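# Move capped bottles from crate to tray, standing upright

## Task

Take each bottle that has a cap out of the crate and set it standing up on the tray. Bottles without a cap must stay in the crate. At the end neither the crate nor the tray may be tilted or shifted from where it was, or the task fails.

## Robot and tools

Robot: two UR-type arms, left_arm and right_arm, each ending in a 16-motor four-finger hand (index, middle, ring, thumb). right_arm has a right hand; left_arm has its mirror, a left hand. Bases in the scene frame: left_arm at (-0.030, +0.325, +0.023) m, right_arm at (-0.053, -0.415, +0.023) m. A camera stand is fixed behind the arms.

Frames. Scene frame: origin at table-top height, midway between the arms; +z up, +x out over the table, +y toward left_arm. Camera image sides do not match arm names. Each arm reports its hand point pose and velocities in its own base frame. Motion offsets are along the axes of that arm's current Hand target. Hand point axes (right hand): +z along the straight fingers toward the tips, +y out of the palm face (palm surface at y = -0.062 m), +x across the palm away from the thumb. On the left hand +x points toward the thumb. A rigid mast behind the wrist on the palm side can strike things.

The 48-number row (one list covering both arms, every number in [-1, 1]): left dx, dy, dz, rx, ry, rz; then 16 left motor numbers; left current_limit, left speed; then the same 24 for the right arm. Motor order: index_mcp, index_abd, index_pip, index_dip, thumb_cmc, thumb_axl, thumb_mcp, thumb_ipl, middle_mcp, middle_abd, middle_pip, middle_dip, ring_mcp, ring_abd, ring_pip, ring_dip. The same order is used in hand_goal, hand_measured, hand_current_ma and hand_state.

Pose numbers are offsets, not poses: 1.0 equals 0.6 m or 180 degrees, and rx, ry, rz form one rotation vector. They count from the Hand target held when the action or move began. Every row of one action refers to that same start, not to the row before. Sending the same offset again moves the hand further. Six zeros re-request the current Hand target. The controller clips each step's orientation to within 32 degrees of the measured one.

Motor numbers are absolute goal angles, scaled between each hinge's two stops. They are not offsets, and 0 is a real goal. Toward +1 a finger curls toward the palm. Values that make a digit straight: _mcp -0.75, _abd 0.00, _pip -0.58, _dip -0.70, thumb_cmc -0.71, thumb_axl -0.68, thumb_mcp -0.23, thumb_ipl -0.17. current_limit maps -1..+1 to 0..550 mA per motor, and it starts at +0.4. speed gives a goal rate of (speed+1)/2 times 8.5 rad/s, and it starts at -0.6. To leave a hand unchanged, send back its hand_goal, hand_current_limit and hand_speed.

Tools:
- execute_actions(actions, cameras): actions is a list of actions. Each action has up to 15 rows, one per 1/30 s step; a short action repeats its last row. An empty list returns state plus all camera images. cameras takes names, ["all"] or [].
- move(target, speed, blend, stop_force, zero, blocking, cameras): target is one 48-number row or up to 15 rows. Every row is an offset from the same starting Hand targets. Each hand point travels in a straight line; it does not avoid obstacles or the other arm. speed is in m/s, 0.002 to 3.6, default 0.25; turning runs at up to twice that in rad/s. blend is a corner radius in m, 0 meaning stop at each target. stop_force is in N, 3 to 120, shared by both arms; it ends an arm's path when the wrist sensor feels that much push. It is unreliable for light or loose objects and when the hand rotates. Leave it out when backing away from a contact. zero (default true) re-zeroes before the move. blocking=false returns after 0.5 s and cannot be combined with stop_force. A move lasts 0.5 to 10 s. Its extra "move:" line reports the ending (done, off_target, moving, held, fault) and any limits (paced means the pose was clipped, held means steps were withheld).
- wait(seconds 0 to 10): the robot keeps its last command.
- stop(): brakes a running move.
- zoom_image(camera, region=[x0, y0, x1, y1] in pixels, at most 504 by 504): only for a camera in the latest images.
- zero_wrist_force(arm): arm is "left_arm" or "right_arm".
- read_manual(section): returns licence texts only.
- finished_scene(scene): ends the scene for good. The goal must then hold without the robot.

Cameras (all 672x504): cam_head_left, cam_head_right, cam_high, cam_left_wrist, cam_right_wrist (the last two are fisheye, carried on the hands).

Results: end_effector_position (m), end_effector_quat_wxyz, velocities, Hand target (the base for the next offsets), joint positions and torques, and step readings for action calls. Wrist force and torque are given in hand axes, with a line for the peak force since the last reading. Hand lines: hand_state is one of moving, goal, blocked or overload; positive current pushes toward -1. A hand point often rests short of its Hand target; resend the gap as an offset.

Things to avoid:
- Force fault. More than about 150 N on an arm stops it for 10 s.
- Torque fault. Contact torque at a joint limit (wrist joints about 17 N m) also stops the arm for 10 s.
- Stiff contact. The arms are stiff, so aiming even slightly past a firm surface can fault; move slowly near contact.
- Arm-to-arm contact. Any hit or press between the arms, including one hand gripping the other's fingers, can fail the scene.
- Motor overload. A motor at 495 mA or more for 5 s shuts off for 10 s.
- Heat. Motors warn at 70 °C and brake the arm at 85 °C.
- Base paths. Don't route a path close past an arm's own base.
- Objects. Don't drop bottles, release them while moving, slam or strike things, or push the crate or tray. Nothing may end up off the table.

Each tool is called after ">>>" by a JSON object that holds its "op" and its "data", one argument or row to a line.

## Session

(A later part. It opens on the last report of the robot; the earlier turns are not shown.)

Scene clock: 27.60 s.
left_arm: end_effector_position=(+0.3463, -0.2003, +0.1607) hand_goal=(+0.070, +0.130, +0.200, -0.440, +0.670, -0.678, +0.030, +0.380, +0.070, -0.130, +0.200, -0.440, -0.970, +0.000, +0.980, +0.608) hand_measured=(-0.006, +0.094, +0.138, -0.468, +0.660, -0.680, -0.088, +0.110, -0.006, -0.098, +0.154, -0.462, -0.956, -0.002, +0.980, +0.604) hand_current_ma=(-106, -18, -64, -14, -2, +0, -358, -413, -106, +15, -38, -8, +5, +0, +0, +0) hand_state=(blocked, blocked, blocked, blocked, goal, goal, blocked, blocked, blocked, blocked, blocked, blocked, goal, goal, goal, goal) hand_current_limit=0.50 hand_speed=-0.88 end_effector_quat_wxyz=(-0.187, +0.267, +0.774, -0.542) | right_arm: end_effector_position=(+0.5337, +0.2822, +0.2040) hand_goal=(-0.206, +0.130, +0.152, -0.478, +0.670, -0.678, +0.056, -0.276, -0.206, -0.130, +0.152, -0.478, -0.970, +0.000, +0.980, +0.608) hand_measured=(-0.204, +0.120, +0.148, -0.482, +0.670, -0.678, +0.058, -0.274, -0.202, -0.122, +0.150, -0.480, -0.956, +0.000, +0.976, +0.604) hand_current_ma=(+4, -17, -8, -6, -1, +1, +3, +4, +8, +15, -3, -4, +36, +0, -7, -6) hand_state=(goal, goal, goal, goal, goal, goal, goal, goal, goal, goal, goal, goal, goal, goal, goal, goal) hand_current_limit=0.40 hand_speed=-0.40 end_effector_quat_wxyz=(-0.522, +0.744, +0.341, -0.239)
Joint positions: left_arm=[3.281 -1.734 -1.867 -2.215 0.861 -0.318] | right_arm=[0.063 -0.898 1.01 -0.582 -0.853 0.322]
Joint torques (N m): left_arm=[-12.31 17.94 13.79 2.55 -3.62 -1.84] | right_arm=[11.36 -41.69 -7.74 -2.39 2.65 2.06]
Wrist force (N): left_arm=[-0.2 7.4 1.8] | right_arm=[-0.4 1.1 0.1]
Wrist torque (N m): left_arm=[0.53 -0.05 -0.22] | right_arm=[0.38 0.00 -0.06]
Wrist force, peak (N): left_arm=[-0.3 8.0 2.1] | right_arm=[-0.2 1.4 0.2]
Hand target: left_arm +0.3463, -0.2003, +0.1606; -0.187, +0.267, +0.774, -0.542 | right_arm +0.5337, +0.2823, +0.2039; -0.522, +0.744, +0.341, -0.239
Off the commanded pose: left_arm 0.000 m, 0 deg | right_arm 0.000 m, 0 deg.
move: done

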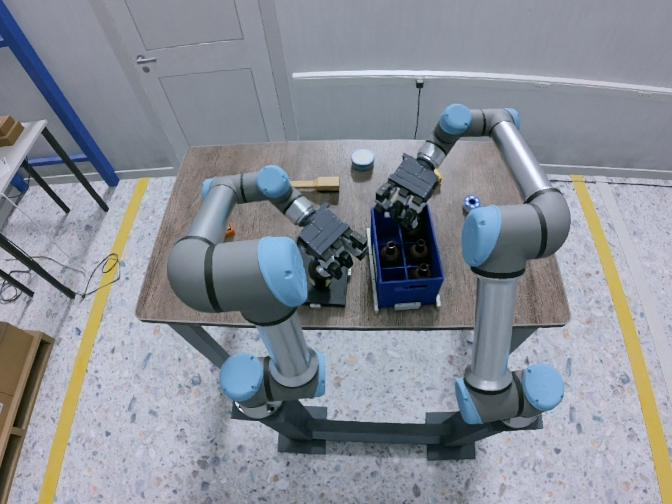

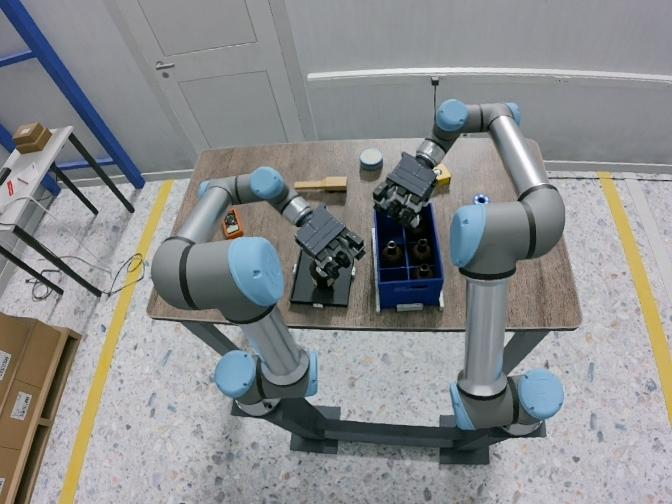

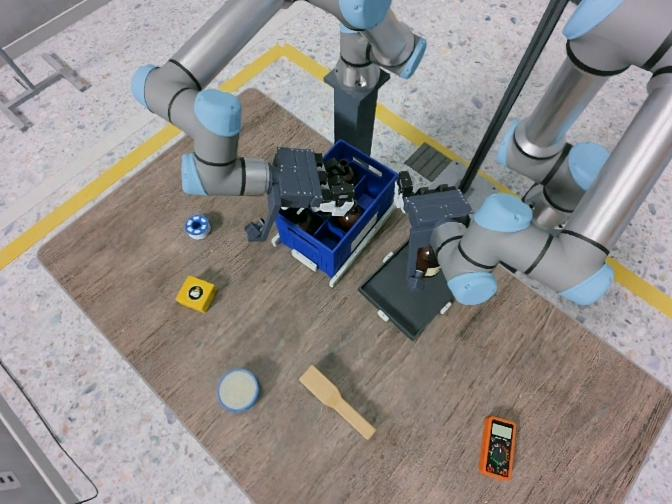

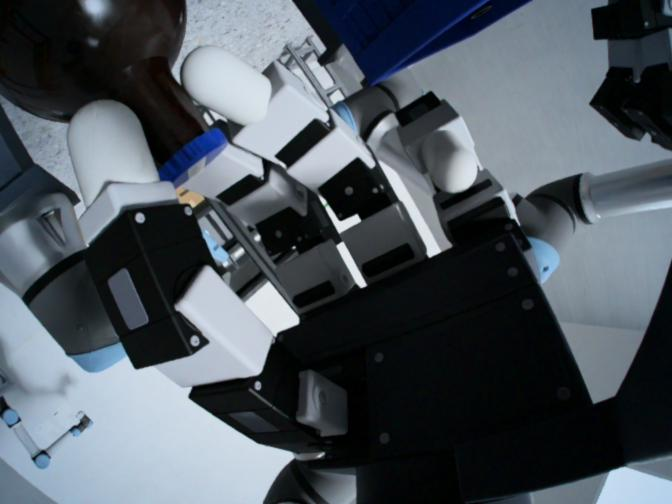

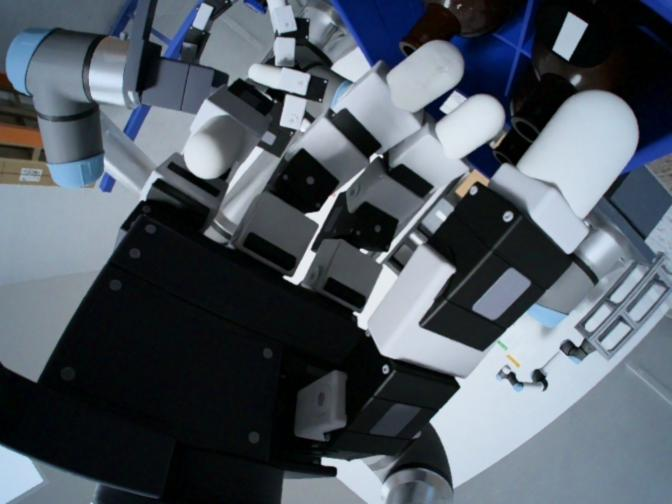

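>>> {"op": "move", "data": {
  "target": [0,0.0376,0.0137,0,0,0,0.07,0.13,0.2,-0.44,0.671,-0.678,0.03,0.38,0.07,-0.13,0.2,-0.44,-0.97,0,0.98,0.609,0.5,-0.88, -0.0013,0.0927,0.0378,0,0,0,-0.205,0.13,0.153,-0.478,0.671,-0.678,0.056,-0.276,-0.205,-0.13,0.153,-0.478,-0.97,0,0.98,0.609,0.4,-0.4],
  "speed": 0.035,
  "stop_force": 4,
  "cameras": ["cam_head_right","cam_head_left"]
}}

>>> {"op": "zoom_image", "data": {
  "camera": "cam_head_right",
  "region": [365, 160, 485, 280]
}}

Scene clock: 31.13 s.
left_arm: end_effector_position=(+0.3463, -0.2003, +0.1427) hand_goal=(+0.070, +0.130, +0.200, -0.440, +0.670, -0.678, +0.030, +0.380, +0.070, -0.130, +0.200, -0.440, -0.970, +0.000, +0.980, +0.608) hand_measured=(-0.006, +0.094, +0.138, -0.468, +0.660, -0.680, -0.096, +0.124, -0.006, -0.098, +0.154, -0.460, -0.956, -0.002, +0.980, +0.604) hand_current_ma=(-106, -18, -64, -14, -2, +0, -407, -413, -106, +15, -38, -7, +5, +0, +0, +0) hand_state=(blocked, blocked, blocked, blocked, goal, goal, blocked, blocked, blocked, blocked, blocked, goal, goal, goal, goal, goal) hand_current_limit=0.50 hand_speed=-0.88 end_effector_quat_wxyz=(-0.187, +0.267, +0.774, -0.542) | right_arm: end_effector_position=(+0.5315, +0.2833, +0.1439) hand_goal=(-0.206, +0.130, +0.152, -0.478, +0.670, -0.678, +0.056, -0.276, -0.206, -0.130, +0.152, -0.478, -0.970, +0.000, +0.980, +0.608) hand_measured=(-0.204, +0.120, +0.148, -0.482, +0.670, -0.678, +0.058, -0.274, -0.202, -0.122, +0.150, -0.480, -0.956, +0.000, +0.976, +0.604) hand_current_ma=(+4, -17, -8, -6, -1, +1, +3, +4, +8, +15, -3, -4, +36, +0, -7, -6) hand_state=(goal, goal, goal, goal, goal, goal, goal, goal, goal, goal, goal, goal, goal, goal, goal, goal) hand_current_limit=0.40 hand_speed=-0.40 end_effector_quat_wxyz=(-0.522, +0.744, +0.341, -0.239)
Joint positions: left_arm=[3.281 -1.754 -1.894 -2.168 0.861 -0.318] | right_arm=[0.065 -0.874 1.125 -0.722 -0.851 0.323]
Joint torques (N m): left_arm=[-10.78 38.75 25.41 -2.2 -2.45 1.04] | right_arm=[9.92 -42.56 -6.6 -1.69 2.41 2.07]
Wrist force (N): left_arm=[-0.1 5.1 1.1] | right_arm=[-0.5 1.2 0.1]
Wrist torque (N m): left_arm=[0.45 -0.05 -0.21] | right_arm=[0.38 0.01 -0.07]
Wrist force, peak (N): left_arm=[-0.3 7.4 2.0] | right_arm=[-0.6 1.4 -0.1]
Hand target: left_arm +0.3463, -0.2003, +0.1427; -0.187, +0.267, +0.774, -0.542 (not the last commanded pose) | right_arm +0.5315, +0.2833, +0.1439; -0.522, +0.744, +0.341, -0.239
Off the commanded pose: left_arm 0.006 m, 0 deg | right_arm 0.000 m, 0 deg.
move: contact (left_arm)
Images, in order (width x height): cam_head_left 672x504, cam_head_right 672x504.

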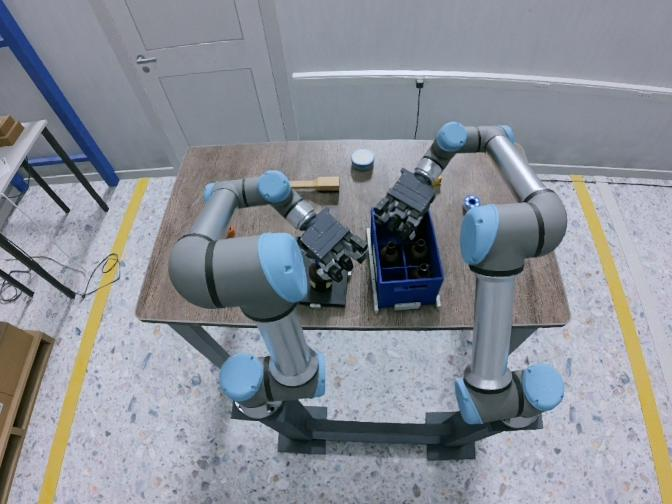

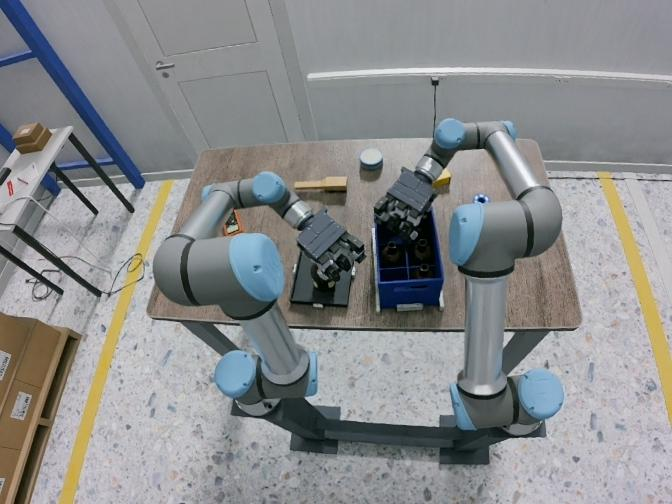

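Scaled by 4.200 from the camera's 672x504 image, which has a finer 960x720 frame.

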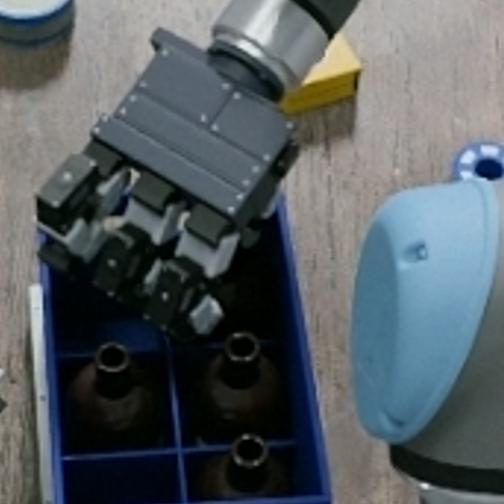

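>>> {"op": "move", "data": {
  "target": [0,0.0055,0.002,0,0,0,0.07,0.13,0.2,-0.44,0.671,-0.678,0.03,0.38,0.07,-0.13,0.2,-0.44,-0.97,0,0.98,0.609,0.5,-0.88, 0,0,0,0,0,0,0.04,0.13,0.153,-0.478,0.671,-0.678,0.056,-0.276,0.04,-0.13,0.153,-0.478,-0.97,0,0.98,0.609,0.2,-0.88],
  "speed": 0.01
}}

Scene clock: 32.33 s.
left_arm: end_effector_position=(+0.3463, -0.2003, +0.1393) hand_goal=(+0.070, +0.130, +0.200, -0.440, +0.670, -0.678, +0.030, +0.380, +0.070, -0.130, +0.200, -0.440, -0.970, +0.000, +0.980, +0.608) hand_measured=(-0.006, +0.094, +0.150, -0.452, +0.660, -0.680, -0.152, +0.214, -0.006, -0.098, +0.170, -0.444, -0.956, -0.002, +0.980, +0.604) hand_current_ma=(-106, -18, -41, -3, -2, +0, -412, -411, -106, +15, -17, +0, +5, +0, +0, +0) hand_state=(blocked, blocked, blocked, goal, goal, goal, blocked, blocked, blocked, blocked, blocked, goal, goal, goal, goal, goal) hand_current_limit=0.50 hand_speed=-0.88 end_effector_quat_wxyz=(-0.187, +0.267, +0.774, -0.542) | right_arm: end_effector_position=(+0.5314, +0.2833, +0.1439) hand_goal=(+0.040, +0.130, +0.152, -0.478, +0.670, -0.678, +0.056, -0.276, +0.040, -0.130, +0.152, -0.478, -0.970, +0.000, +0.980, +0.608) hand_measured=(+0.018, +0.122, +0.146, -0.482, +0.670, -0.678, +0.054, -0.276, +0.000, -0.122, +0.140, -0.482, -0.956, +0.000, +0.976, +0.604) hand_current_ma=(-64, -14, -10, -6, -1, +1, -5, +1, -131, +15, -26, -9, +36, +0, -7, -6) hand_state=(blocked, goal, goal, goal, goal, goal, goal, goal, blocked, goal, goal, goal, goal, goal, goal, goal) hand_current_limit=0.20 hand_speed=-0.88 end_effector_quat_wxyz=(-0.522, +0.744, +0.341, -0.239)
Joint positions: left_arm=[3.281 -1.759 -1.899 -2.159 0.861 -0.318] | right_arm=[0.065 -0.874 1.125 -0.722 -0.851 0.323]
Joint torques (N m): left_arm=[-9.72 16.35 9.71 2.42 -1.52 1.45] | right_arm=[7.81 -44.57 -8.24 -1.83 1.84 1.98]
Wrist force (N): left_arm=[-0.3 -1.2 -2.2] | right_arm=[-0.7 1.1 1.2]
Wrist torque (N m): left_arm=[0.14 -0.06 -0.18] | right_arm=[0.46 0.04 -0.10]
Wrist force, peak (N): left_arm=[-0.2 5.4 1.2] | right_arm=[-0.4 1.6 0.9]
Hand target: left_arm +0.3463, -0.2003, +0.1392; -0.187, +0.267, +0.774, -0.542 | right_arm +0.5315, +0.2833, +0.1439; -0.522, +0.744, +0.341, -0.239
Off the commanded pose: left_arm 0.000 m, 0 deg | right_arm 0.000 m, 0 deg.
move: done

>>> {"op": "move", "data": {
  "target": [0,0,0,0,0,0,-0.015,0.09,0.15,-0.452,0.66,-0.678,-0.165,0.15,-0.015,-0.095,0.17,-0.444,-0.97,0,0.98,0.609,0.3,-0.93, 0,0,0,0,0,0,0.07,0.13,0.2,-0.44,0.671,-0.678,0.03,0.38,0.07,-0.13,0.2,-0.44,-0.97,0,0.98,0.609,0.5,-0.88],
  "speed": 0.01
}}

>>> {"op": "move", "data": {
  "target": [0,0,0,0,0,0,-0.015,0.09,0.15,-0.452,0.66,-0.678,-0.2,-0.3,-0.015,-0.095,0.17,-0.444,-0.97,0,0.98,0.609,0.3,-0.88, 0,0,0,0,0,0,0.07,0.13,0.2,-0.44,0.671,-0.678,0.03,0.38,0.07,-0.13,0.2,-0.44,-0.97,0,0.98,0.609,0.5,-0.88],
  "speed": 0.01,
  "cameras": ["cam_head_right","cam_left_wrist"]
}}

Scene clock: 33.87 s.
left_arm: end_effector_position=(+0.3463, -0.2003, +0.1392) hand_goal=(-0.016, +0.090, +0.150, -0.452, +0.660, -0.678, -0.166, +0.150, -0.016, -0.096, +0.170, -0.444, -0.970, +0.000, +0.980, +0.608) hand_measured=(-0.016, +0.086, +0.146, -0.454, +0.662, -0.678, -0.180, +0.146, -0.016, -0.092, +0.168, -0.444, -0.956, -0.002, +0.980, +0.604) hand_current_ma=(+0, +0, +0, +0, +0, +0, -6, -1, +0, +0, +0, +0, +5, +0, +0, +0) hand_state=(goal, goal, goal, goal, goal, goal, goal, goal, goal, goal, goal, goal, goal, goal, goal, goal) hand_current_limit=0.30 hand_speed=-0.93 end_effector_quat_wxyz=(-0.187, +0.267, +0.774, -0.542) | right_arm: end_effector_position=(+0.5314, +0.2833, +0.1439) hand_goal=(+0.070, +0.130, +0.200, -0.440, +0.670, -0.678, +0.030, +0.380, +0.070, -0.130, +0.200, -0.440, -0.970, +0.000, +0.980, +0.608) hand_measured=(+0.020, +0.108, +0.162, -0.462, +0.666, -0.678, -0.048, -0.040, +0.012, -0.116, +0.152, -0.468, -0.956, +0.000, +0.976, +0.604) hand_current_ma=(-173, -51, -116, -59, -9, +0, -373, -412, -206, +28, -154, -78, +36, +0, -7, -6) hand_state=(blocked, blocked, blocked, blocked, goal, goal, blocked, blocked, blocked, goal, blocked, blocked, goal, goal, goal, goal) hand_current_limit=0.50 hand_speed=-0.88 end_effector_quat_wxyz=(-0.522, +0.744, +0.341, -0.239)
Joint positions: left_arm=[3.281 -1.759 -1.899 -2.158 0.861 -0.318] | right_arm=[0.065 -0.874 1.125 -0.722 -0.851 0.323]
Joint torques (N m): left_arm=[-8 19.99 13.32 2.41 -0.37 1.21] | right_arm=[3.64 -46.54 -11.96 -1.66 0.22 0.79]
Wrist force (N): left_arm=[-0.5 1.5 -1.5] | right_arm=[-0.7 5.3 1.9]
Wrist torque (N m): left_arm=[0.15 -0.03 -0.20] | right_arm=[0.70 0.02 -0.07]
Wrist force, peak (N): left_arm=[-0.4 -1.4 -2.1] | right_arm=[-0.7 5.3 2.1]
Hand target: left_arm +0.3463, -0.2003, +0.1392; -0.187, +0.267, +0.774, -0.542 | right_arm +0.5315, +0.2833, +0.1439; -0.522, +0.744, +0.341, -0.239
Off the commanded pose: left_arm 0.000 m, 0 deg | right_arm 0.000 m, 0 deg.
move: done

Scene clock: 35.53 s.
left_arm: end_effector_position=(+0.3463, -0.2003, +0.1392) hand_goal=(-0.016, +0.090, +0.150, -0.452, +0.660, -0.678, -0.200, -0.300, -0.016, -0.096, +0.170, -0.444, -0.970, +0.000, +0.980, +0.608) hand_measured=(-0.016, +0.086, +0.146, -0.454, +0.662, -0.678, -0.200, -0.296, -0.016, -0.092, +0.168, -0.444, -0.956, -0.002, +0.980, +0.604) hand_current_ma=(+0, +0, +0, +0, +0, +0, +0, +0, +0, +0, +0, +0, +5, +0, +0, +0) hand_state=(goal, goal, goal, goal, goal, goal, goal, goal, goal, goal, goal, goal, goal, goal, goal, goal) hand_current_limit=0.30 hand_speed=-0.88 end_effector_quat_wxyz=(-0.187, +0.267, +0.774, -0.542) | right_arm: end_effector_position=(+0.5314, +0.2833, +0.1439) hand_goal=(+0.070, +0.130, +0.200, -0.440, +0.670, -0.678, +0.030, +0.380, +0.070, -0.130, +0.200, -0.440, -0.970, +0.000, +0.980, +0.608) hand_measured=(+0.020, +0.108, +0.162, -0.462, +0.666, -0.678, -0.048, -0.040, +0.012, -0.116, +0.152, -0.468, -0.956, +0.000, +0.976, +0.604) hand_current_ma=(-173, -51, -116, -59, -9, +0, -373, -412, -206, +28, -154, -78, +36, +0, -7, -6) hand_state=(blocked, blocked, blocked, blocked, goal, goal, blocked, blocked, blocked, goal, blocked, blocked, goal, goal, goal, goal) hand_current_limit=0.50 hand_speed=-0.88 end_effector_quat_wxyz=(-0.522, +0.744, +0.341, -0.239)
Joint positions: left_arm=[3.281 -1.759 -1.899 -2.158 0.861 -0.318] | right_arm=[0.065 -0.874 1.125 -0.722 -0.851 0.323]
Joint torques (N m): left_arm=[-8.89 25.87 18.66 2.34 0.77 1.05] | right_arm=[-0.99 -50.47 -15.25 -0.4 -0.44 -0.27]
Wrist force (N): left_arm=[0.0 1.9 0.0] | right_arm=[-0.7 5.4 1.8]
Wrist torque (N m): left_arm=[0.24 -0.07 -0.19] | right_arm=[0.72 0.02 -0.07]
Wrist force, peak (N): left_arm=[-0.6 2.4 -1.0] | right_arm=[-0.5 5.6 1.9]
Hand target: left_arm +0.3463, -0.2003, +0.1392; -0.187, +0.267, +0.774, -0.542 | right_arm +0.5315, +0.2833, +0.1439; -0.522, +0.744, +0.341, -0.239
Off the commanded pose: left_arm 0.000 m, 0 deg | right_arm 0.000 m, 0 deg.
move: done
Images, in order (width x height): cam_head_right 672x504, cam_left_wrist 672x504.

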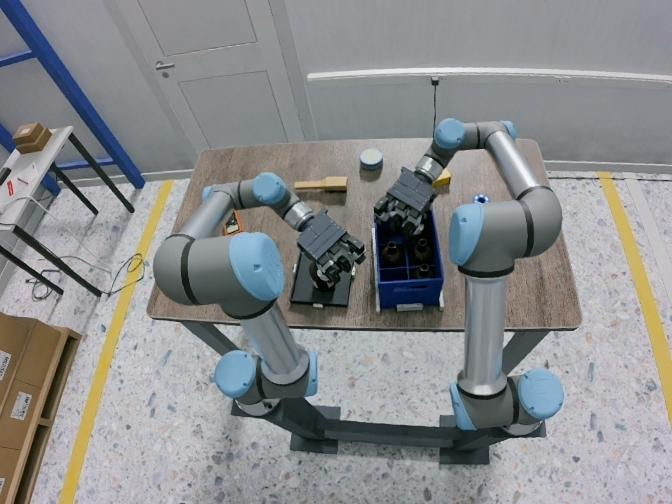

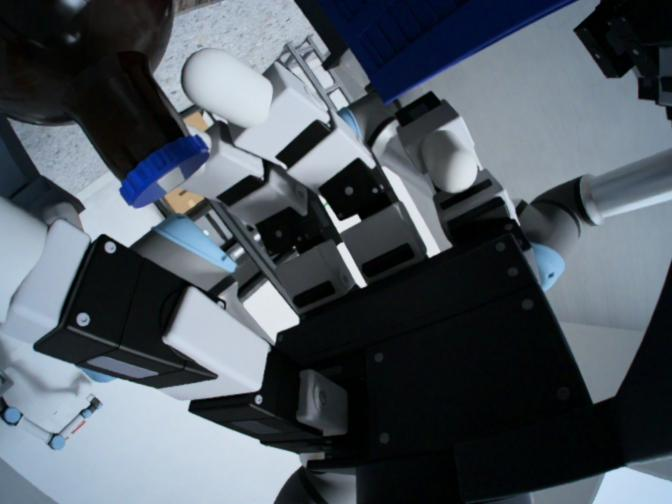

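>>> {"op": "move", "data": {
  "target": [0,0,0,0,0,0,-0.45,0.0,0.15,-0.452,0.66,-0.678,-0.25,-0.3,-0.45,0,0.17,-0.444,-0.97,0,0.98,0.609,0.3,-0.75, 0,-0.0235,-0.0086,0,0,0,0.07,0.13,0.2,-0.44,0.671,-0.678,0.03,0.38,0.07,-0.13,0.2,-0.44,-0.97,0,0.98,0.609,0.5,-0.88],
  "speed": 0.03
}}

>>> {"op": "move", "data": {
  "target": [0,-0.282,-0.1026,0,0,0,-0.45,0.0,0.15,-0.452,0.66,-0.678,-0.25,-0.3,-0.45,0,0.17,-0.444,-0.97,0,0.98,0.609,0.3,-0.75, 0,-0.282,-0.1026,0,0,0,0.07,0.13,0.2,-0.44,0.671,-0.678,0.03,0.38,0.07,-0.13,0.2,-0.44,-0.97,0,0.98,0.609,0.5,-0.88],
  "speed": 0.09,
  "cameras": ["cam_head_left","cam_head_right","cam_high"]
}}

>>> {"op": "zoom_image", "data": {
  "camera": "cam_head_right",
  "region": [270, 130, 470, 330]
}}

>>> {"op": "zoom_image", "data": {
  "camera": "cam_head_left",
  "region": [270, 130, 470, 330]
}}

Scene clock: 36.93 s.
left_arm: end_effector_position=(+0.3463, -0.2003, +0.1392) hand_goal=(-0.450, +0.000, +0.150, -0.452, +0.660, -0.678, -0.250, -0.300, -0.450, +0.000, +0.170, -0.444, -0.970, +0.000, +0.980, +0.608) hand_measured=(-0.436, +0.004, +0.148, -0.454, +0.662, -0.678, -0.244, -0.298, -0.434, -0.004, +0.168, -0.444, -0.956, -0.002, +0.980, +0.604) hand_current_ma=(+4, +0, +0, +0, +0, +0, +1, +0, +5, +0, +0, +0, +5, +0, +0, +0) hand_state=(goal, goal, goal, goal, goal, goal, goal, goal, goal, goal, goal, goal, goal, goal, goal, goal) hand_current_limit=0.30 hand_speed=-0.75 end_effector_quat_wxyz=(-0.187, +0.267, +0.774, -0.542) | right_arm: end_effector_position=(+0.5315, +0.2832, +0.1587) hand_goal=(+0.070, +0.130, +0.200, -0.440, +0.670, -0.678, +0.030, +0.380, +0.070, -0.130, +0.200, -0.440, -0.970, +0.000, +0.980, +0.608) hand_measured=(+0.002, +0.096, +0.160, -0.462, +0.656, -0.682, -0.048, -0.006, +0.010, -0.096, +0.152, -0.468, -0.956, +0.000, +0.976, +0.604) hand_current_ma=(-247, -82, -118, -59, -35, -8, -377, -412, -213, +81, -154, -78, +36, +0, -7, -6) hand_state=(blocked, blocked, blocked, blocked, goal, goal, blocked, blocked, blocked, blocked, blocked, blocked, goal, goal, goal, goal) hand_current_limit=0.50 hand_speed=-0.88 end_effector_quat_wxyz=(-0.522, +0.744, +0.341, -0.239)
Joint positions: left_arm=[3.281 -1.759 -1.899 -2.158 0.861 -0.318] | right_arm=[0.065 -0.883 1.102 -0.69 -0.851 0.323]
Joint torques (N m): left_arm=[-7.46 29.99 22.28 2.47 1.74 0.76] | right_arm=[-8.34 -63.74 -38.71 2.68 -0.48 1.11]
Wrist force (N): left_arm=[-0.1 1.7 0.1] | right_arm=[-1.0 6.9 2.3]
Wrist torque (N m): left_arm=[0.16 -0.04 -0.20] | right_arm=[0.78 0.03 -0.05]
Wrist force, peak (N): left_arm=[-0.1 2.1 0.1] | right_arm=[-1.3 7.1 2.7]
Hand target: left_arm +0.3463, -0.2003, +0.1392; -0.187, +0.267, +0.774, -0.542 | right_arm +0.5315, +0.2832, +0.1589; -0.522, +0.744, +0.341, -0.239
Off the commanded pose: left_arm 0.000 m, 0 deg | right_arm 0.000 m, 0 deg.
move: done

Scene clock: 39.70 s.
left_arm: end_effector_position=(+0.3464, -0.2003, +0.3192) hand_goal=(-0.450, +0.000, +0.150, -0.452, +0.660, -0.678, -0.250, -0.300, -0.450, +0.000, +0.170, -0.444, -0.970, +0.000, +0.980, +0.608) hand_measured=(-0.438, +0.004, +0.148, -0.454, +0.662, -0.678, -0.244, -0.298, -0.434, -0.002, +0.168, -0.444, -0.956, -0.002, +0.980, +0.604) hand_current_ma=(+4, +0, +0, +0, +0, +0, +1, +0, +5, +0, +0, +0, +5, +0, +0, +0) hand_state=(goal, goal, goal, goal, goal, goal, goal, goal, goal, goal, goal, goal, goal, goal, goal, goal) hand_current_limit=0.30 hand_speed=-0.75 end_effector_quat_wxyz=(-0.187, +0.267, +0.774, -0.542) | right_arm: end_effector_position=(+0.5315, +0.2830, +0.3389) hand_goal=(+0.070, +0.130, +0.200, -0.440, +0.670, -0.678, +0.030, +0.380, +0.070, -0.130, +0.200, -0.440, -0.970, +0.000, +0.980, +0.608) hand_measured=(+0.002, +0.096, +0.160, -0.462, +0.656, -0.682, -0.050, -0.002, +0.010, -0.094, +0.152, -0.468, -0.956, +0.000, +0.976, +0.604) hand_current_ma=(-247, -82, -120, -59, -35, -9, -384, -412, -213, +92, -154, -78, +36, +0, -7, -6) hand_state=(blocked, blocked, blocked, blocked, goal, goal, blocked, blocked, blocked, blocked, blocked, blocked, goal, goal, goal, goal) hand_current_limit=0.50 hand_speed=-0.88 end_effector_quat_wxyz=(-0.522, +0.744, +0.341, -0.239)
Joint positions: left_arm=[3.281 -1.639 -1.554 -2.623 0.861 -0.318] | right_arm=[0.065 -0.874 0.623 -0.22 -0.852 0.323]
Joint torques (N m): left_arm=[13.86 14.79 26.09 -2.93 1.96 1.62] | right_arm=[9.13 -45.44 -37.92 2.79 -0.82 -0.71]
Wrist force (N): left_arm=[-0.1 2.4 -0.1] | right_arm=[-0.2 6.8 2.1]
Wrist torque (N m): left_arm=[0.26 -0.06 -0.23] | right_arm=[0.71 -0.01 -0.05]
Wrist force, peak (N): left_arm=[-0.9 2.5 -0.4] | right_arm=[-0.8 7.8 2.6]
Hand target: left_arm +0.3464, -0.2003, +0.3193; -0.187, +0.267, +0.774, -0.542 | right_arm +0.5315, +0.2831, +0.3389; -0.522, +0.744, +0.341, -0.239
Off the commanded pose: left_arm 0.000 m, 0 deg | right_arm 0.000 m, 0 deg.
move: done
Images, in order (width x height): cam_head_left 672x504, cam_head_right 672x504, cam_high 672x504.

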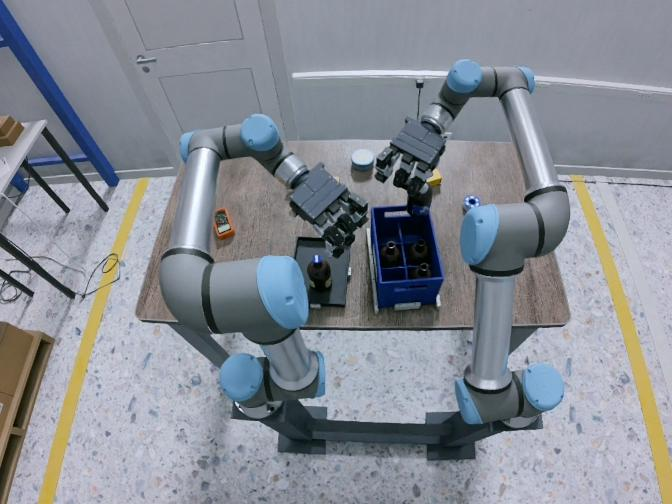

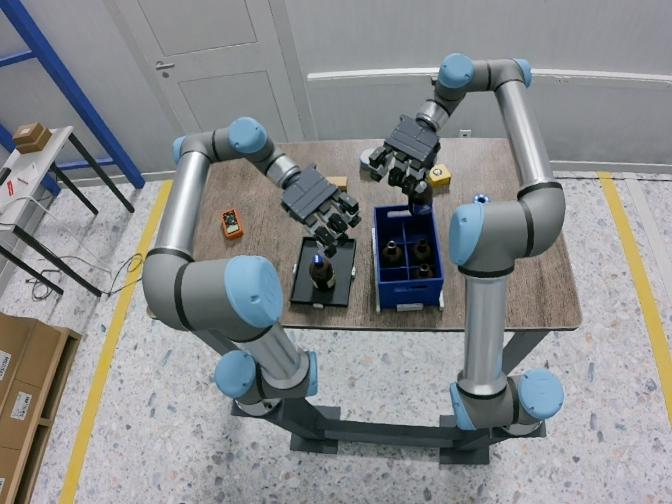

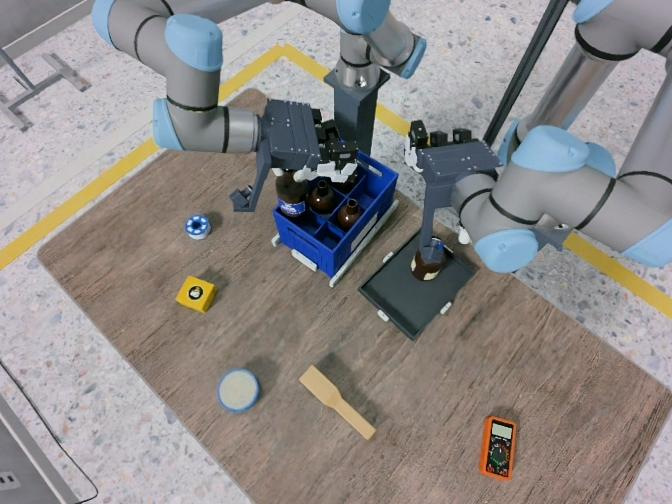

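Scaled by 2.520 from the camera's 672x504 image, which has a finer 960x720 frame.

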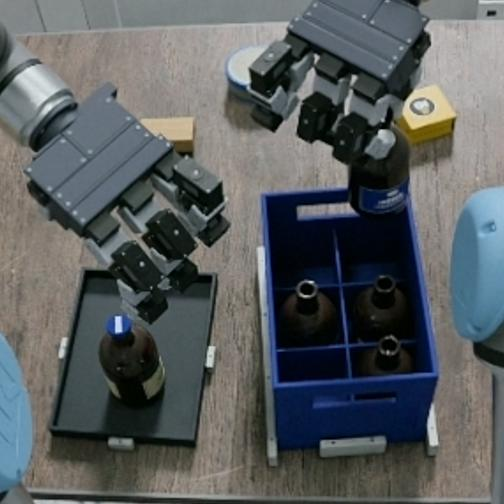

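Scaled by 2.520 from the camera's 672x504 image, which has a finer 960x720 frame.

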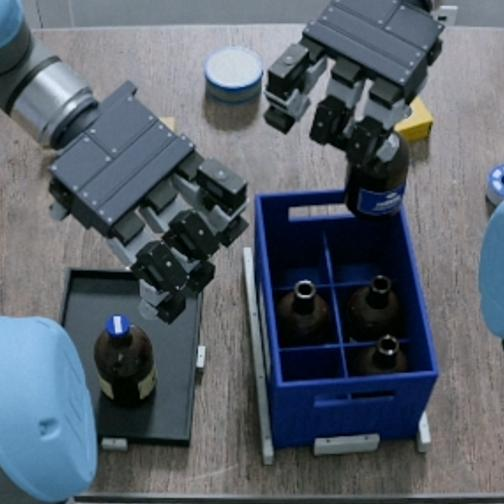

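>>> {"op": "move", "data": {
  "target": [0.2174,-0.0026,-0.383,0,0,0,-0.45,0.0,0.15,-0.452,0.66,-0.678,-0.25,-0.3,-0.45,0,0.17,-0.444,-0.97,0,0.98,0.609,0.3,-0.75, 0.4125,-0.1136,0.3121,0,0.2689,0.0979,0.07,0.13,0.2,-0.44,0.671,-0.678,0.03,0.38,0.07,-0.13,0.2,-0.44,-0.97,0,0.98,0.609,0.5,-0.88],
  "speed": 0.2,
  "cameras": ["cam_head_left","cam_head_right","cam_high","cam_right_wrist"]
}}

>>> {"op": "zoom_image", "data": {
  "camera": "cam_head_left",
  "region": [260, 150, 410, 320]
}}

>>> {"op": "zoom_image", "data": {
  "camera": "cam_head_right",
  "region": [260, 150, 410, 320]
}}

Scene clock: 44.00 s.
left_arm: end_effector_position=(+0.3767, +0.0497, +0.3993) hand_goal=(-0.450, +0.000, +0.150, -0.452, +0.660, -0.678, -0.250, -0.300, -0.450, +0.000, +0.170, -0.444, -0.970, +0.000, +0.980, +0.608) hand_measured=(-0.438, +0.004, +0.148, -0.454, +0.662, -0.678, -0.244, -0.298, -0.434, -0.002, +0.168, -0.444, -0.956, -0.002, +0.980, +0.604) hand_current_ma=(+4, +0, +0, +0, +0, +0, +1, +0, +5, +0, +0, +0, +5, +0, +0, +0) hand_state=(goal, goal, goal, goal, goal, goal, goal, goal, goal, goal, goal, goal, goal, goal, goal, goal) hand_current_limit=0.30 hand_speed=-0.75 end_effector_quat_wxyz=(-0.187, +0.267, +0.774, -0.542) | right_arm: end_effector_position=(+0.5421, +0.6006, +0.3393) hand_goal=(+0.070, +0.130, +0.200, -0.440, +0.670, -0.678, +0.030, +0.380, +0.070, -0.130, +0.200, -0.440, -0.970, +0.000, +0.980, +0.608) hand_measured=(+0.002, +0.096, +0.156, -0.464, +0.654, -0.682, -0.058, +0.022, +0.010, -0.090, +0.152, -0.468, -0.956, +0.000, +0.976, +0.604) hand_current_ma=(-247, -85, -135, -65, -40, -11, -413, -412, -213, +102, -154, -78, +34, +0, -6, -6) hand_state=(blocked, blocked, blocked, blocked, goal, goal, blocked, blocked, blocked, blocked, blocked, blocked, goal, goal, goal, goal) hand_current_limit=0.50 hand_speed=-0.88 end_effector_quat_wxyz=(-0.574, +0.819, -0.016, +0.011)
Joint positions: left_arm=[3.734 -1.819 -1.127 -2.972 1.277 -0.11] | right_arm=[0.444 -0.973 1.218 -2.723 -0.588 2.566]
Joint torques (N m): left_arm=[13.21 21.52 25.56 -3.88 2.28 1.91] | right_arm=[10.35 -64.42 -12.57 -6 -0.33 1.83]
Wrist force (N): left_arm=[-0.3 2.0 -0.3] | right_arm=[-0.3 7.1 1.9]
Wrist torque (N m): left_arm=[0.24 -0.02 -0.20] | right_arm=[0.78 -0.02 -0.05]
Wrist force, peak (N): left_arm=[-0.2 2.3 0.0] | right_arm=[-0.4 8.3 2.3]
Hand target: left_arm +0.3767, +0.0497, +0.3993; -0.187, +0.267, +0.774, -0.542 | right_arm +0.5421, +0.6006, +0.3393; -0.574, +0.819, -0.016, +0.011
Off the commanded pose: left_arm 0.000 m, 0 deg | right_arm 0.000 m, 0 deg.
move: done
Images, in order (width x height): cam_head_left 672x504, cam_head_right 672x504, cam_high 672x504, cam_right_wrist 672x504.

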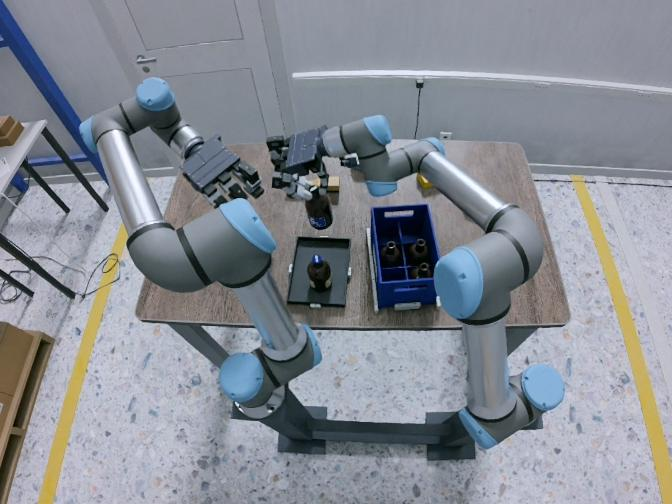

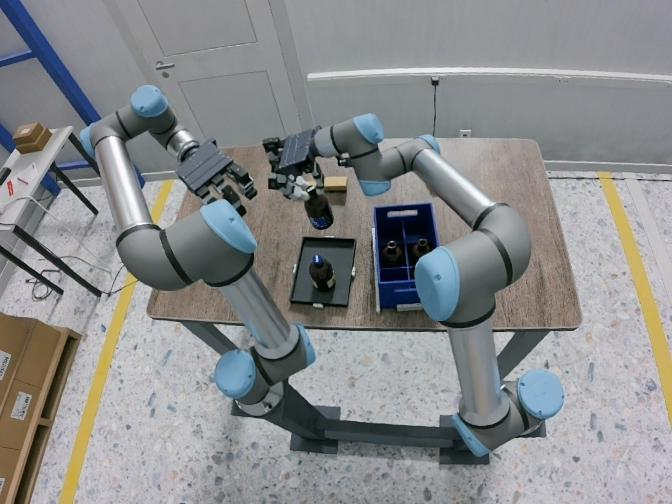

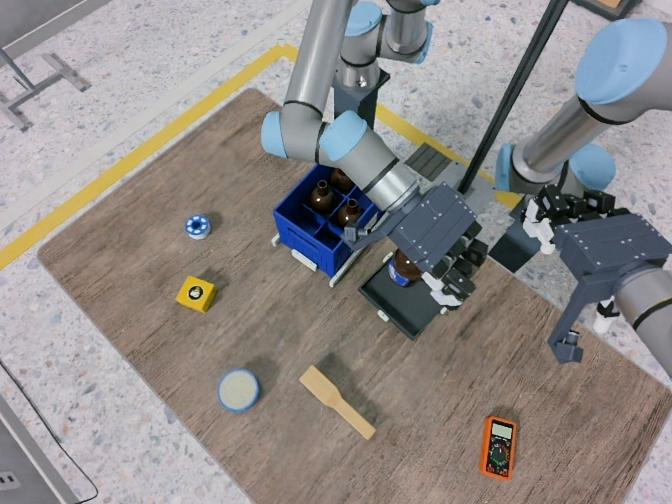

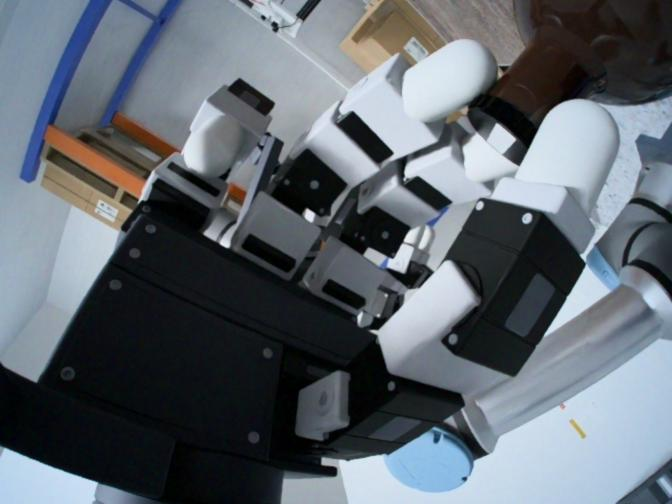

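Scaled by 2.965 from the camera's 672x504 image, which has a finer 960x720 frame.

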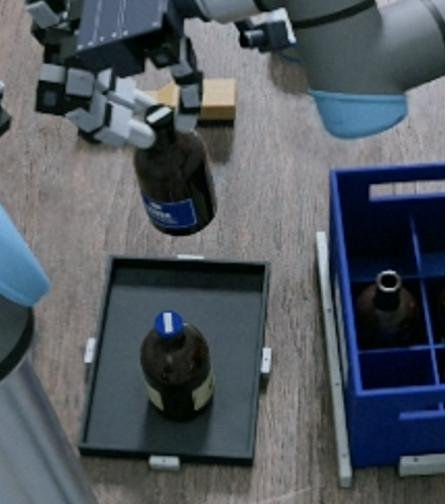

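Scaled by 2.965 from the camera's 672x504 image, which has a finer 960x720 frame.

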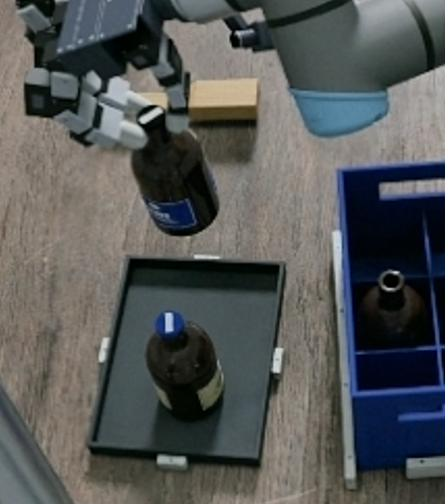

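>>> {"op": "execute_actions", "data": {
  "actions": [],
  "cameras": ["cam_head_left","cam_high"]
}}

Scene clock: 45.17 s.
left_arm: end_effector_position=(+0.3767, +0.0497, +0.3993) hand_goal=(-0.450, +0.000, +0.150, -0.452, +0.660, -0.678, -0.250, -0.300, -0.450, +0.000, +0.170, -0.444, -0.970, +0.000, +0.980, +0.608) hand_measured=(-0.438, +0.004, +0.148, -0.454, +0.662, -0.678, -0.244, -0.298, -0.434, -0.002, +0.168, -0.444, -0.956, -0.002, +0.980, +0.604) hand_current_ma=(+4, +0, +0, +0, +0, +0, +1, +0, +5, +0, +0, +0, +5, +0, +0, +0) hand_state=(goal, goal, goal, goal, goal, goal, goal, goal, goal, goal, goal, goal, goal, goal, goal, goal) hand_current_limit=0.30 hand_speed=-0.75 end_effector_quat_wxyz=(-0.187, +0.267, +0.774, -0.542) | right_arm: end_effector_position=(+0.5421, +0.6006, +0.3393) hand_goal=(+0.070, +0.130, +0.200, -0.440, +0.670, -0.678, +0.030, +0.380, +0.070, -0.130, +0.200, -0.440, -0.970, +0.000, +0.980, +0.608) hand_measured=(+0.002, +0.096, +0.156, -0.464, +0.654, -0.682, -0.058, +0.022, +0.010, -0.090, +0.152, -0.468, -0.956, +0.000, +0.976, +0.604) hand_current_ma=(-247, -85, -135, -65, -40, -11, -412, -412, -213, +102, -154, -78, +34, +0, -6, -6) hand_state=(blocked, blocked, blocked, blocked, goal, goal, blocked, blocked, blocked, blocked, blocked, blocked, goal, goal, goal, goal) hand_current_limit=0.50 hand_speed=-0.88 end_effector_quat_wxyz=(-0.574, +0.819, -0.016, +0.011)
Joint positions: left_arm=[3.734 -1.819 -1.127 -2.972 1.277 -0.11] | right_arm=[0.444 -0.973 1.218 -2.724 -0.588 2.566]
Joint velocities: within noise
Joint torques (N m): left_arm=[13.34 21.81 25.89 -4.08 2.29 1.96] | right_arm=[10.17 -63.83 -13.95 -5.73 -0.15 2.07]
Motor temperatures (°C): left_arm=[40 29 34 42 39 35] | right_arm=[31 33 36 41 38 37]
Wrist force (N): left_arm=[-0.2 2.2 -0.2] | right_arm=[-0.3 6.9 1.7]
Wrist torque (N m): left_arm=[0.25 -0.03 -0.20] | right_arm=[0.77 -0.01 -0.06]
Wrist force, peak (N): left_arm=[-0.3 2.1 -0.3] | right_arm=[-0.4 7.2 2.0]
Hand target: left_arm +0.3767, +0.0497, +0.3993; -0.187, +0.267, +0.774, -0.542 | right_arm +0.5421, +0.6006, +0.3393; -0.574, +0.819, -0.016, +0.011
Off the commanded pose: left_arm 0.000 m, 0 deg | right_arm 0.000 m, 0 deg.
Images, in order (width x height): cam_head_left 672x504, cam_high 672x504.

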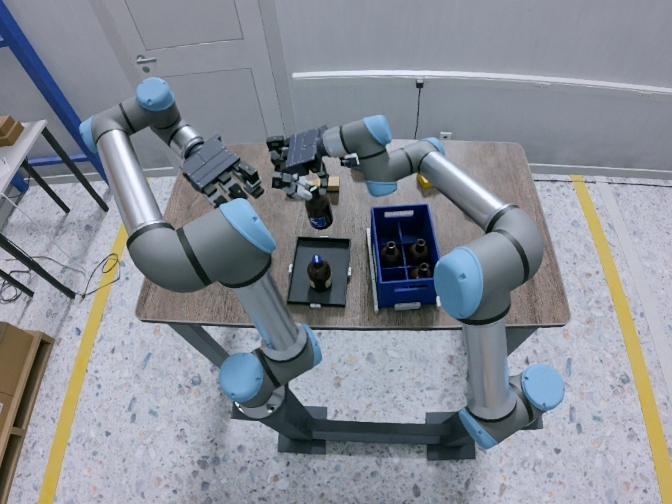

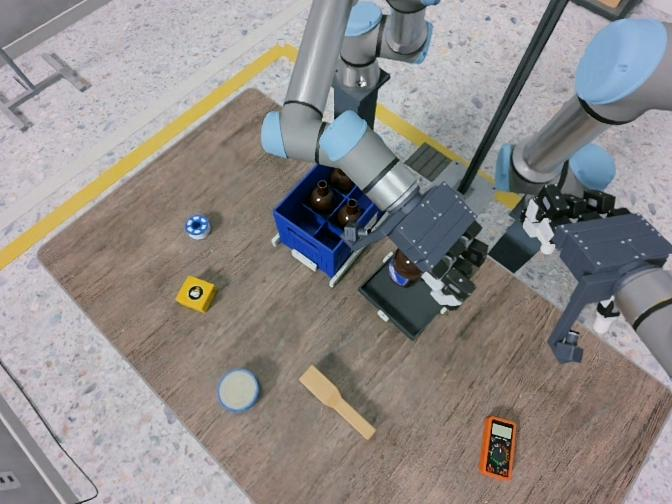

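>>> {"op": "move", "data": {
  "target": [
    [0,0,0,0,0,0,-0.45,0,0.15,-0.452,0.66,-0.678,-0.25,-0.3,-0.45,0,0.17,-0.444,-0.97,0,0.98,0.608,0.3,-0.75, 0.02,-0.0028,0.0078,0,0,0,0.07,0.13,0.2,-0.44,0.671,-0.678,0.03,0.38,0.07,-0.13,0.2,-0.44,-0.97,0,0.98,0.609,0.5,-0.88],
    [0,0,0,0,0,0,-0.45,0,0.15,-0.452,0.66,-0.678,-0.25,-0.3,-0.45,0,0.17,-0.444,-0.97,0,0.98,0.608,0.3,-0.75, 0.02,0.2556,0.1019,0,0,0,0.07,0.13,0.2,-0.44,0.671,-0.678,0.03,0.38,0.07,-0.13,0.2,-0.44,-0.97,0,0.98,0.609,0.5,-0.88]
  ],
  "speed": 0.1,
  "blend": [0.01,0],
  "cameras": ["cam_head_left","cam_head_right"]
}}

>>> {"op": "zoom_image", "data": {
  "camera": "cam_head_left",
  "region": [260, 150, 410, 320]
}}

Scene clock: 50.33 s.
left_arm: end_effector_position=(+0.3767, +0.0497, +0.3993) hand_goal=(-0.450, +0.000, +0.150, -0.452, +0.660, -0.678, -0.250, -0.300, -0.450, +0.000, +0.170, -0.444, -0.970, +0.000, +0.980, +0.608) hand_measured=(-0.438, +0.004, +0.148, -0.454, +0.662, -0.678, -0.244, -0.298, -0.434, -0.002, +0.168, -0.444, -0.956, -0.002, +0.980, +0.604) hand_current_ma=(+4, +0, +0, +0, +0, +0, +1, +0, +5, +0, +0, +0, +5, +0, +0, +0) hand_state=(goal, goal, goal, goal, goal, goal, goal, goal, goal, goal, goal, goal, goal, goal, goal, goal) hand_current_limit=0.30 hand_speed=-0.75 end_effector_quat_wxyz=(-0.187, +0.267, +0.774, -0.542) | right_arm: end_effector_position=(+0.5543, +0.6053, +0.1744) hand_goal=(+0.070, +0.130, +0.200, -0.440, +0.670, -0.678, +0.030, +0.380, +0.070, -0.130, +0.200, -0.440, -0.970, +0.000, +0.980, +0.608) hand_measured=(+0.002, +0.096, +0.156, -0.464, +0.654, -0.682, -0.058, +0.022, +0.010, -0.090, +0.152, -0.468, -0.956, +0.000, +0.976, +0.604) hand_current_ma=(-247, -85, -135, -65, -40, -11, -412, -412, -213, +102, -154, -78, +34, +0, -6, -6) hand_state=(blocked, blocked, blocked, blocked, goal, goal, blocked, blocked, blocked, blocked, blocked, blocked, goal, goal, goal, goal) hand_current_limit=0.50 hand_speed=-0.88 end_effector_quat_wxyz=(-0.574, +0.819, -0.016, +0.011)
Joint positions: left_arm=[3.734 -1.819 -1.127 -2.972 1.277 -0.11] | right_arm=[0.443 -0.786 1.348 -3.04 -0.587 2.565]
Joint torques (N m): left_arm=[13.76 22.65 25.36 -4.17 2.02 1.92] | right_arm=[9.89 -48.94 -8.19 -5.85 -0.42 0.96]
Wrist force (N): left_arm=[-0.4 1.9 -0.2] | right_arm=[0.2 6.9 2.0]
Wrist torque (N m): left_arm=[0.21 0.00 -0.21] | right_arm=[0.74 -0.07 -0.04]
Wrist force, peak (N): left_arm=[-0.2 2.2 -0.2] | right_arm=[-0.4 8.1 2.2]
Hand target: left_arm +0.3767, +0.0497, +0.3993; -0.187, +0.267, +0.774, -0.542 | right_arm +0.5543, +0.6053, +0.1742; -0.574, +0.819, -0.016, +0.011
Off the commanded pose: left_arm 0.000 m, 0 deg | right_arm 0.000 m, 0 deg.
move: done; blend cut to 0 m at target 1
Images, in order (width x height): cam_head_left 672x504, cam_head_right 672x504.

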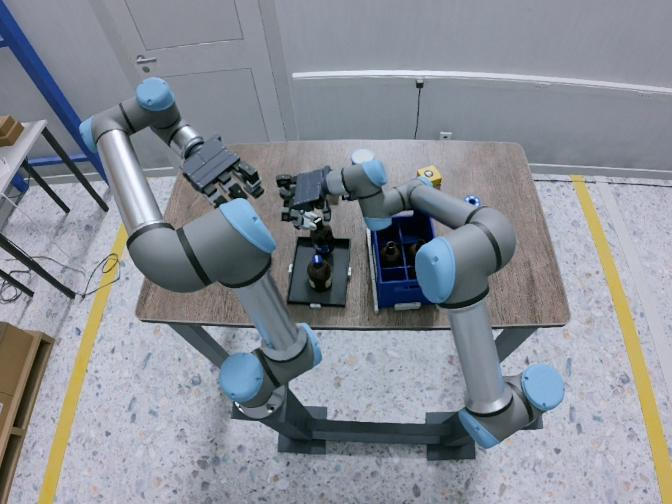

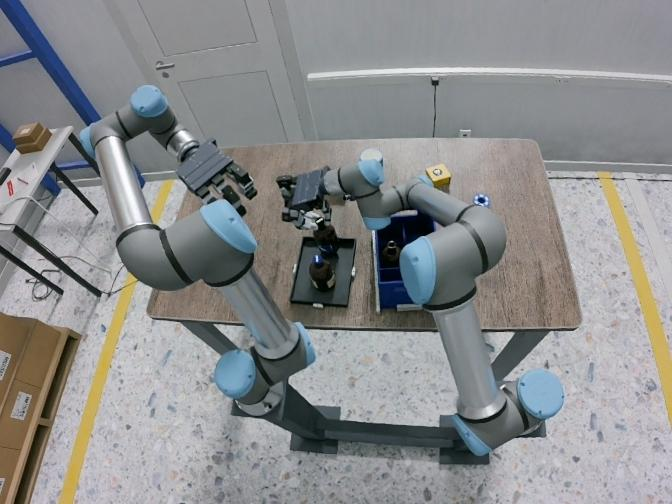

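Scaled by 2.965 from the camera's 672x504 image, which has a finer 960x720 frame.

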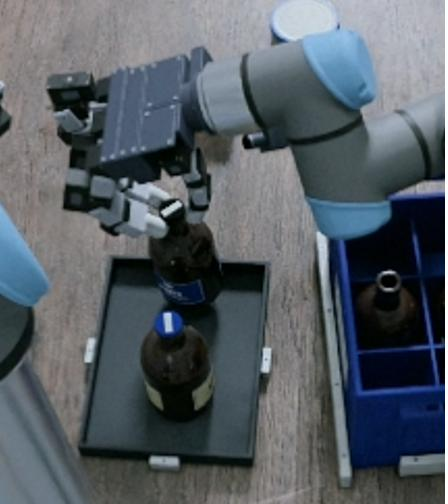

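>>> {"op": "move", "data": {
  "target": [0,0,0,0,0,0,-0.45,0,0.15,-0.452,0.66,-0.678,-0.25,-0.3,-0.45,0,0.17,-0.444,-0.97,0,0.98,0.608,0.3,-0.75, 0,0.055,0.02,0,0,0,0.07,0.13,0.2,-0.44,0.671,-0.678,0.03,0.38,0.07,-0.13,0.2,-0.44,-0.97,0,0.98,0.609,0.5,-0.88],
  "speed": 0.02,
  "stop_force": 4,
  "cameras": []
}}

Scene clock: 52.93 s.
left_arm: end_effector_position=(+0.3767, +0.0497, +0.3993) hand_goal=(-0.450, +0.000, +0.150, -0.452, +0.660, -0.678, -0.250, -0.300, -0.450, +0.000, +0.170, -0.444, -0.970, +0.000, +0.980, +0.608) hand_measured=(-0.438, +0.004, +0.148, -0.454, +0.662, -0.678, -0.244, -0.298, -0.434, -0.002, +0.168, -0.444, -0.956, -0.002, +0.980, +0.604) hand_current_ma=(+4, +0, +0, +0, +0, +0, +1, +0, +5, +0, +0, +0, +5, +0, +0, +0) hand_state=(goal, goal, goal, goal, goal, goal, goal, goal, goal, goal, goal, goal, goal, goal, goal, goal) hand_current_limit=0.30 hand_speed=-0.75 end_effector_quat_wxyz=(-0.187, +0.267, +0.774, -0.542) | right_arm: end_effector_position=(+0.5543, +0.6053, +0.1582) hand_goal=(+0.070, +0.130, +0.200, -0.440, +0.670, -0.678, +0.030, +0.380, +0.070, -0.130, +0.200, -0.440, -0.970, +0.000, +0.980, +0.608) hand_measured=(+0.002, +0.096, +0.158, -0.458, +0.654, -0.682, -0.072, +0.044, +0.010, -0.090, +0.152, -0.466, -0.956, +0.000, +0.976, +0.604) hand_current_ma=(-247, -85, -127, -43, -40, -11, -413, -412, -213, +102, -150, -73, +34, +0, -6, -6) hand_state=(blocked, blocked, blocked, goal, goal, goal, blocked, blocked, blocked, blocked, blocked, blocked, goal, goal, goal, goal) hand_current_limit=0.50 hand_speed=-0.88 end_effector_quat_wxyz=(-0.574, +0.819, -0.016, +0.011)
Joint positions: left_arm=[3.734 -1.819 -1.127 -2.972 1.277 -0.11] | right_arm=[0.443 -0.764 1.356 -3.07 -0.587 2.565]
Joint torques (N m): left_arm=[12.21 22.23 24.84 -3.96 2.21 1.76] | right_arm=[9.5 -67.91 -38.72 -0.25 -0.25 -0.19]
Wrist force (N): left_arm=[-0.2 2.0 0.1] | right_arm=[-0.2 6.7 1.8]
Wrist torque (N m): left_arm=[0.20 -0.02 -0.19] | right_arm=[0.77 -0.04 -0.04]
Wrist force, peak (N): left_arm=[-0.5 2.2 -0.1] | right_arm=[-0.3 7.0 2.0]
Hand target: left_arm +0.3767, +0.0497, +0.3993; -0.187, +0.267, +0.774, -0.542 | right_arm +0.5543, +0.6053, +0.1582; -0.574, +0.819, -0.016, +0.011 (not the last commanded pose)
Off the commanded pose: left_arm 0.000 m, 0 deg | right_arm 0.019 m, 0 deg.
move: contact (right_arm)
No camera images: "cameras" was empty.


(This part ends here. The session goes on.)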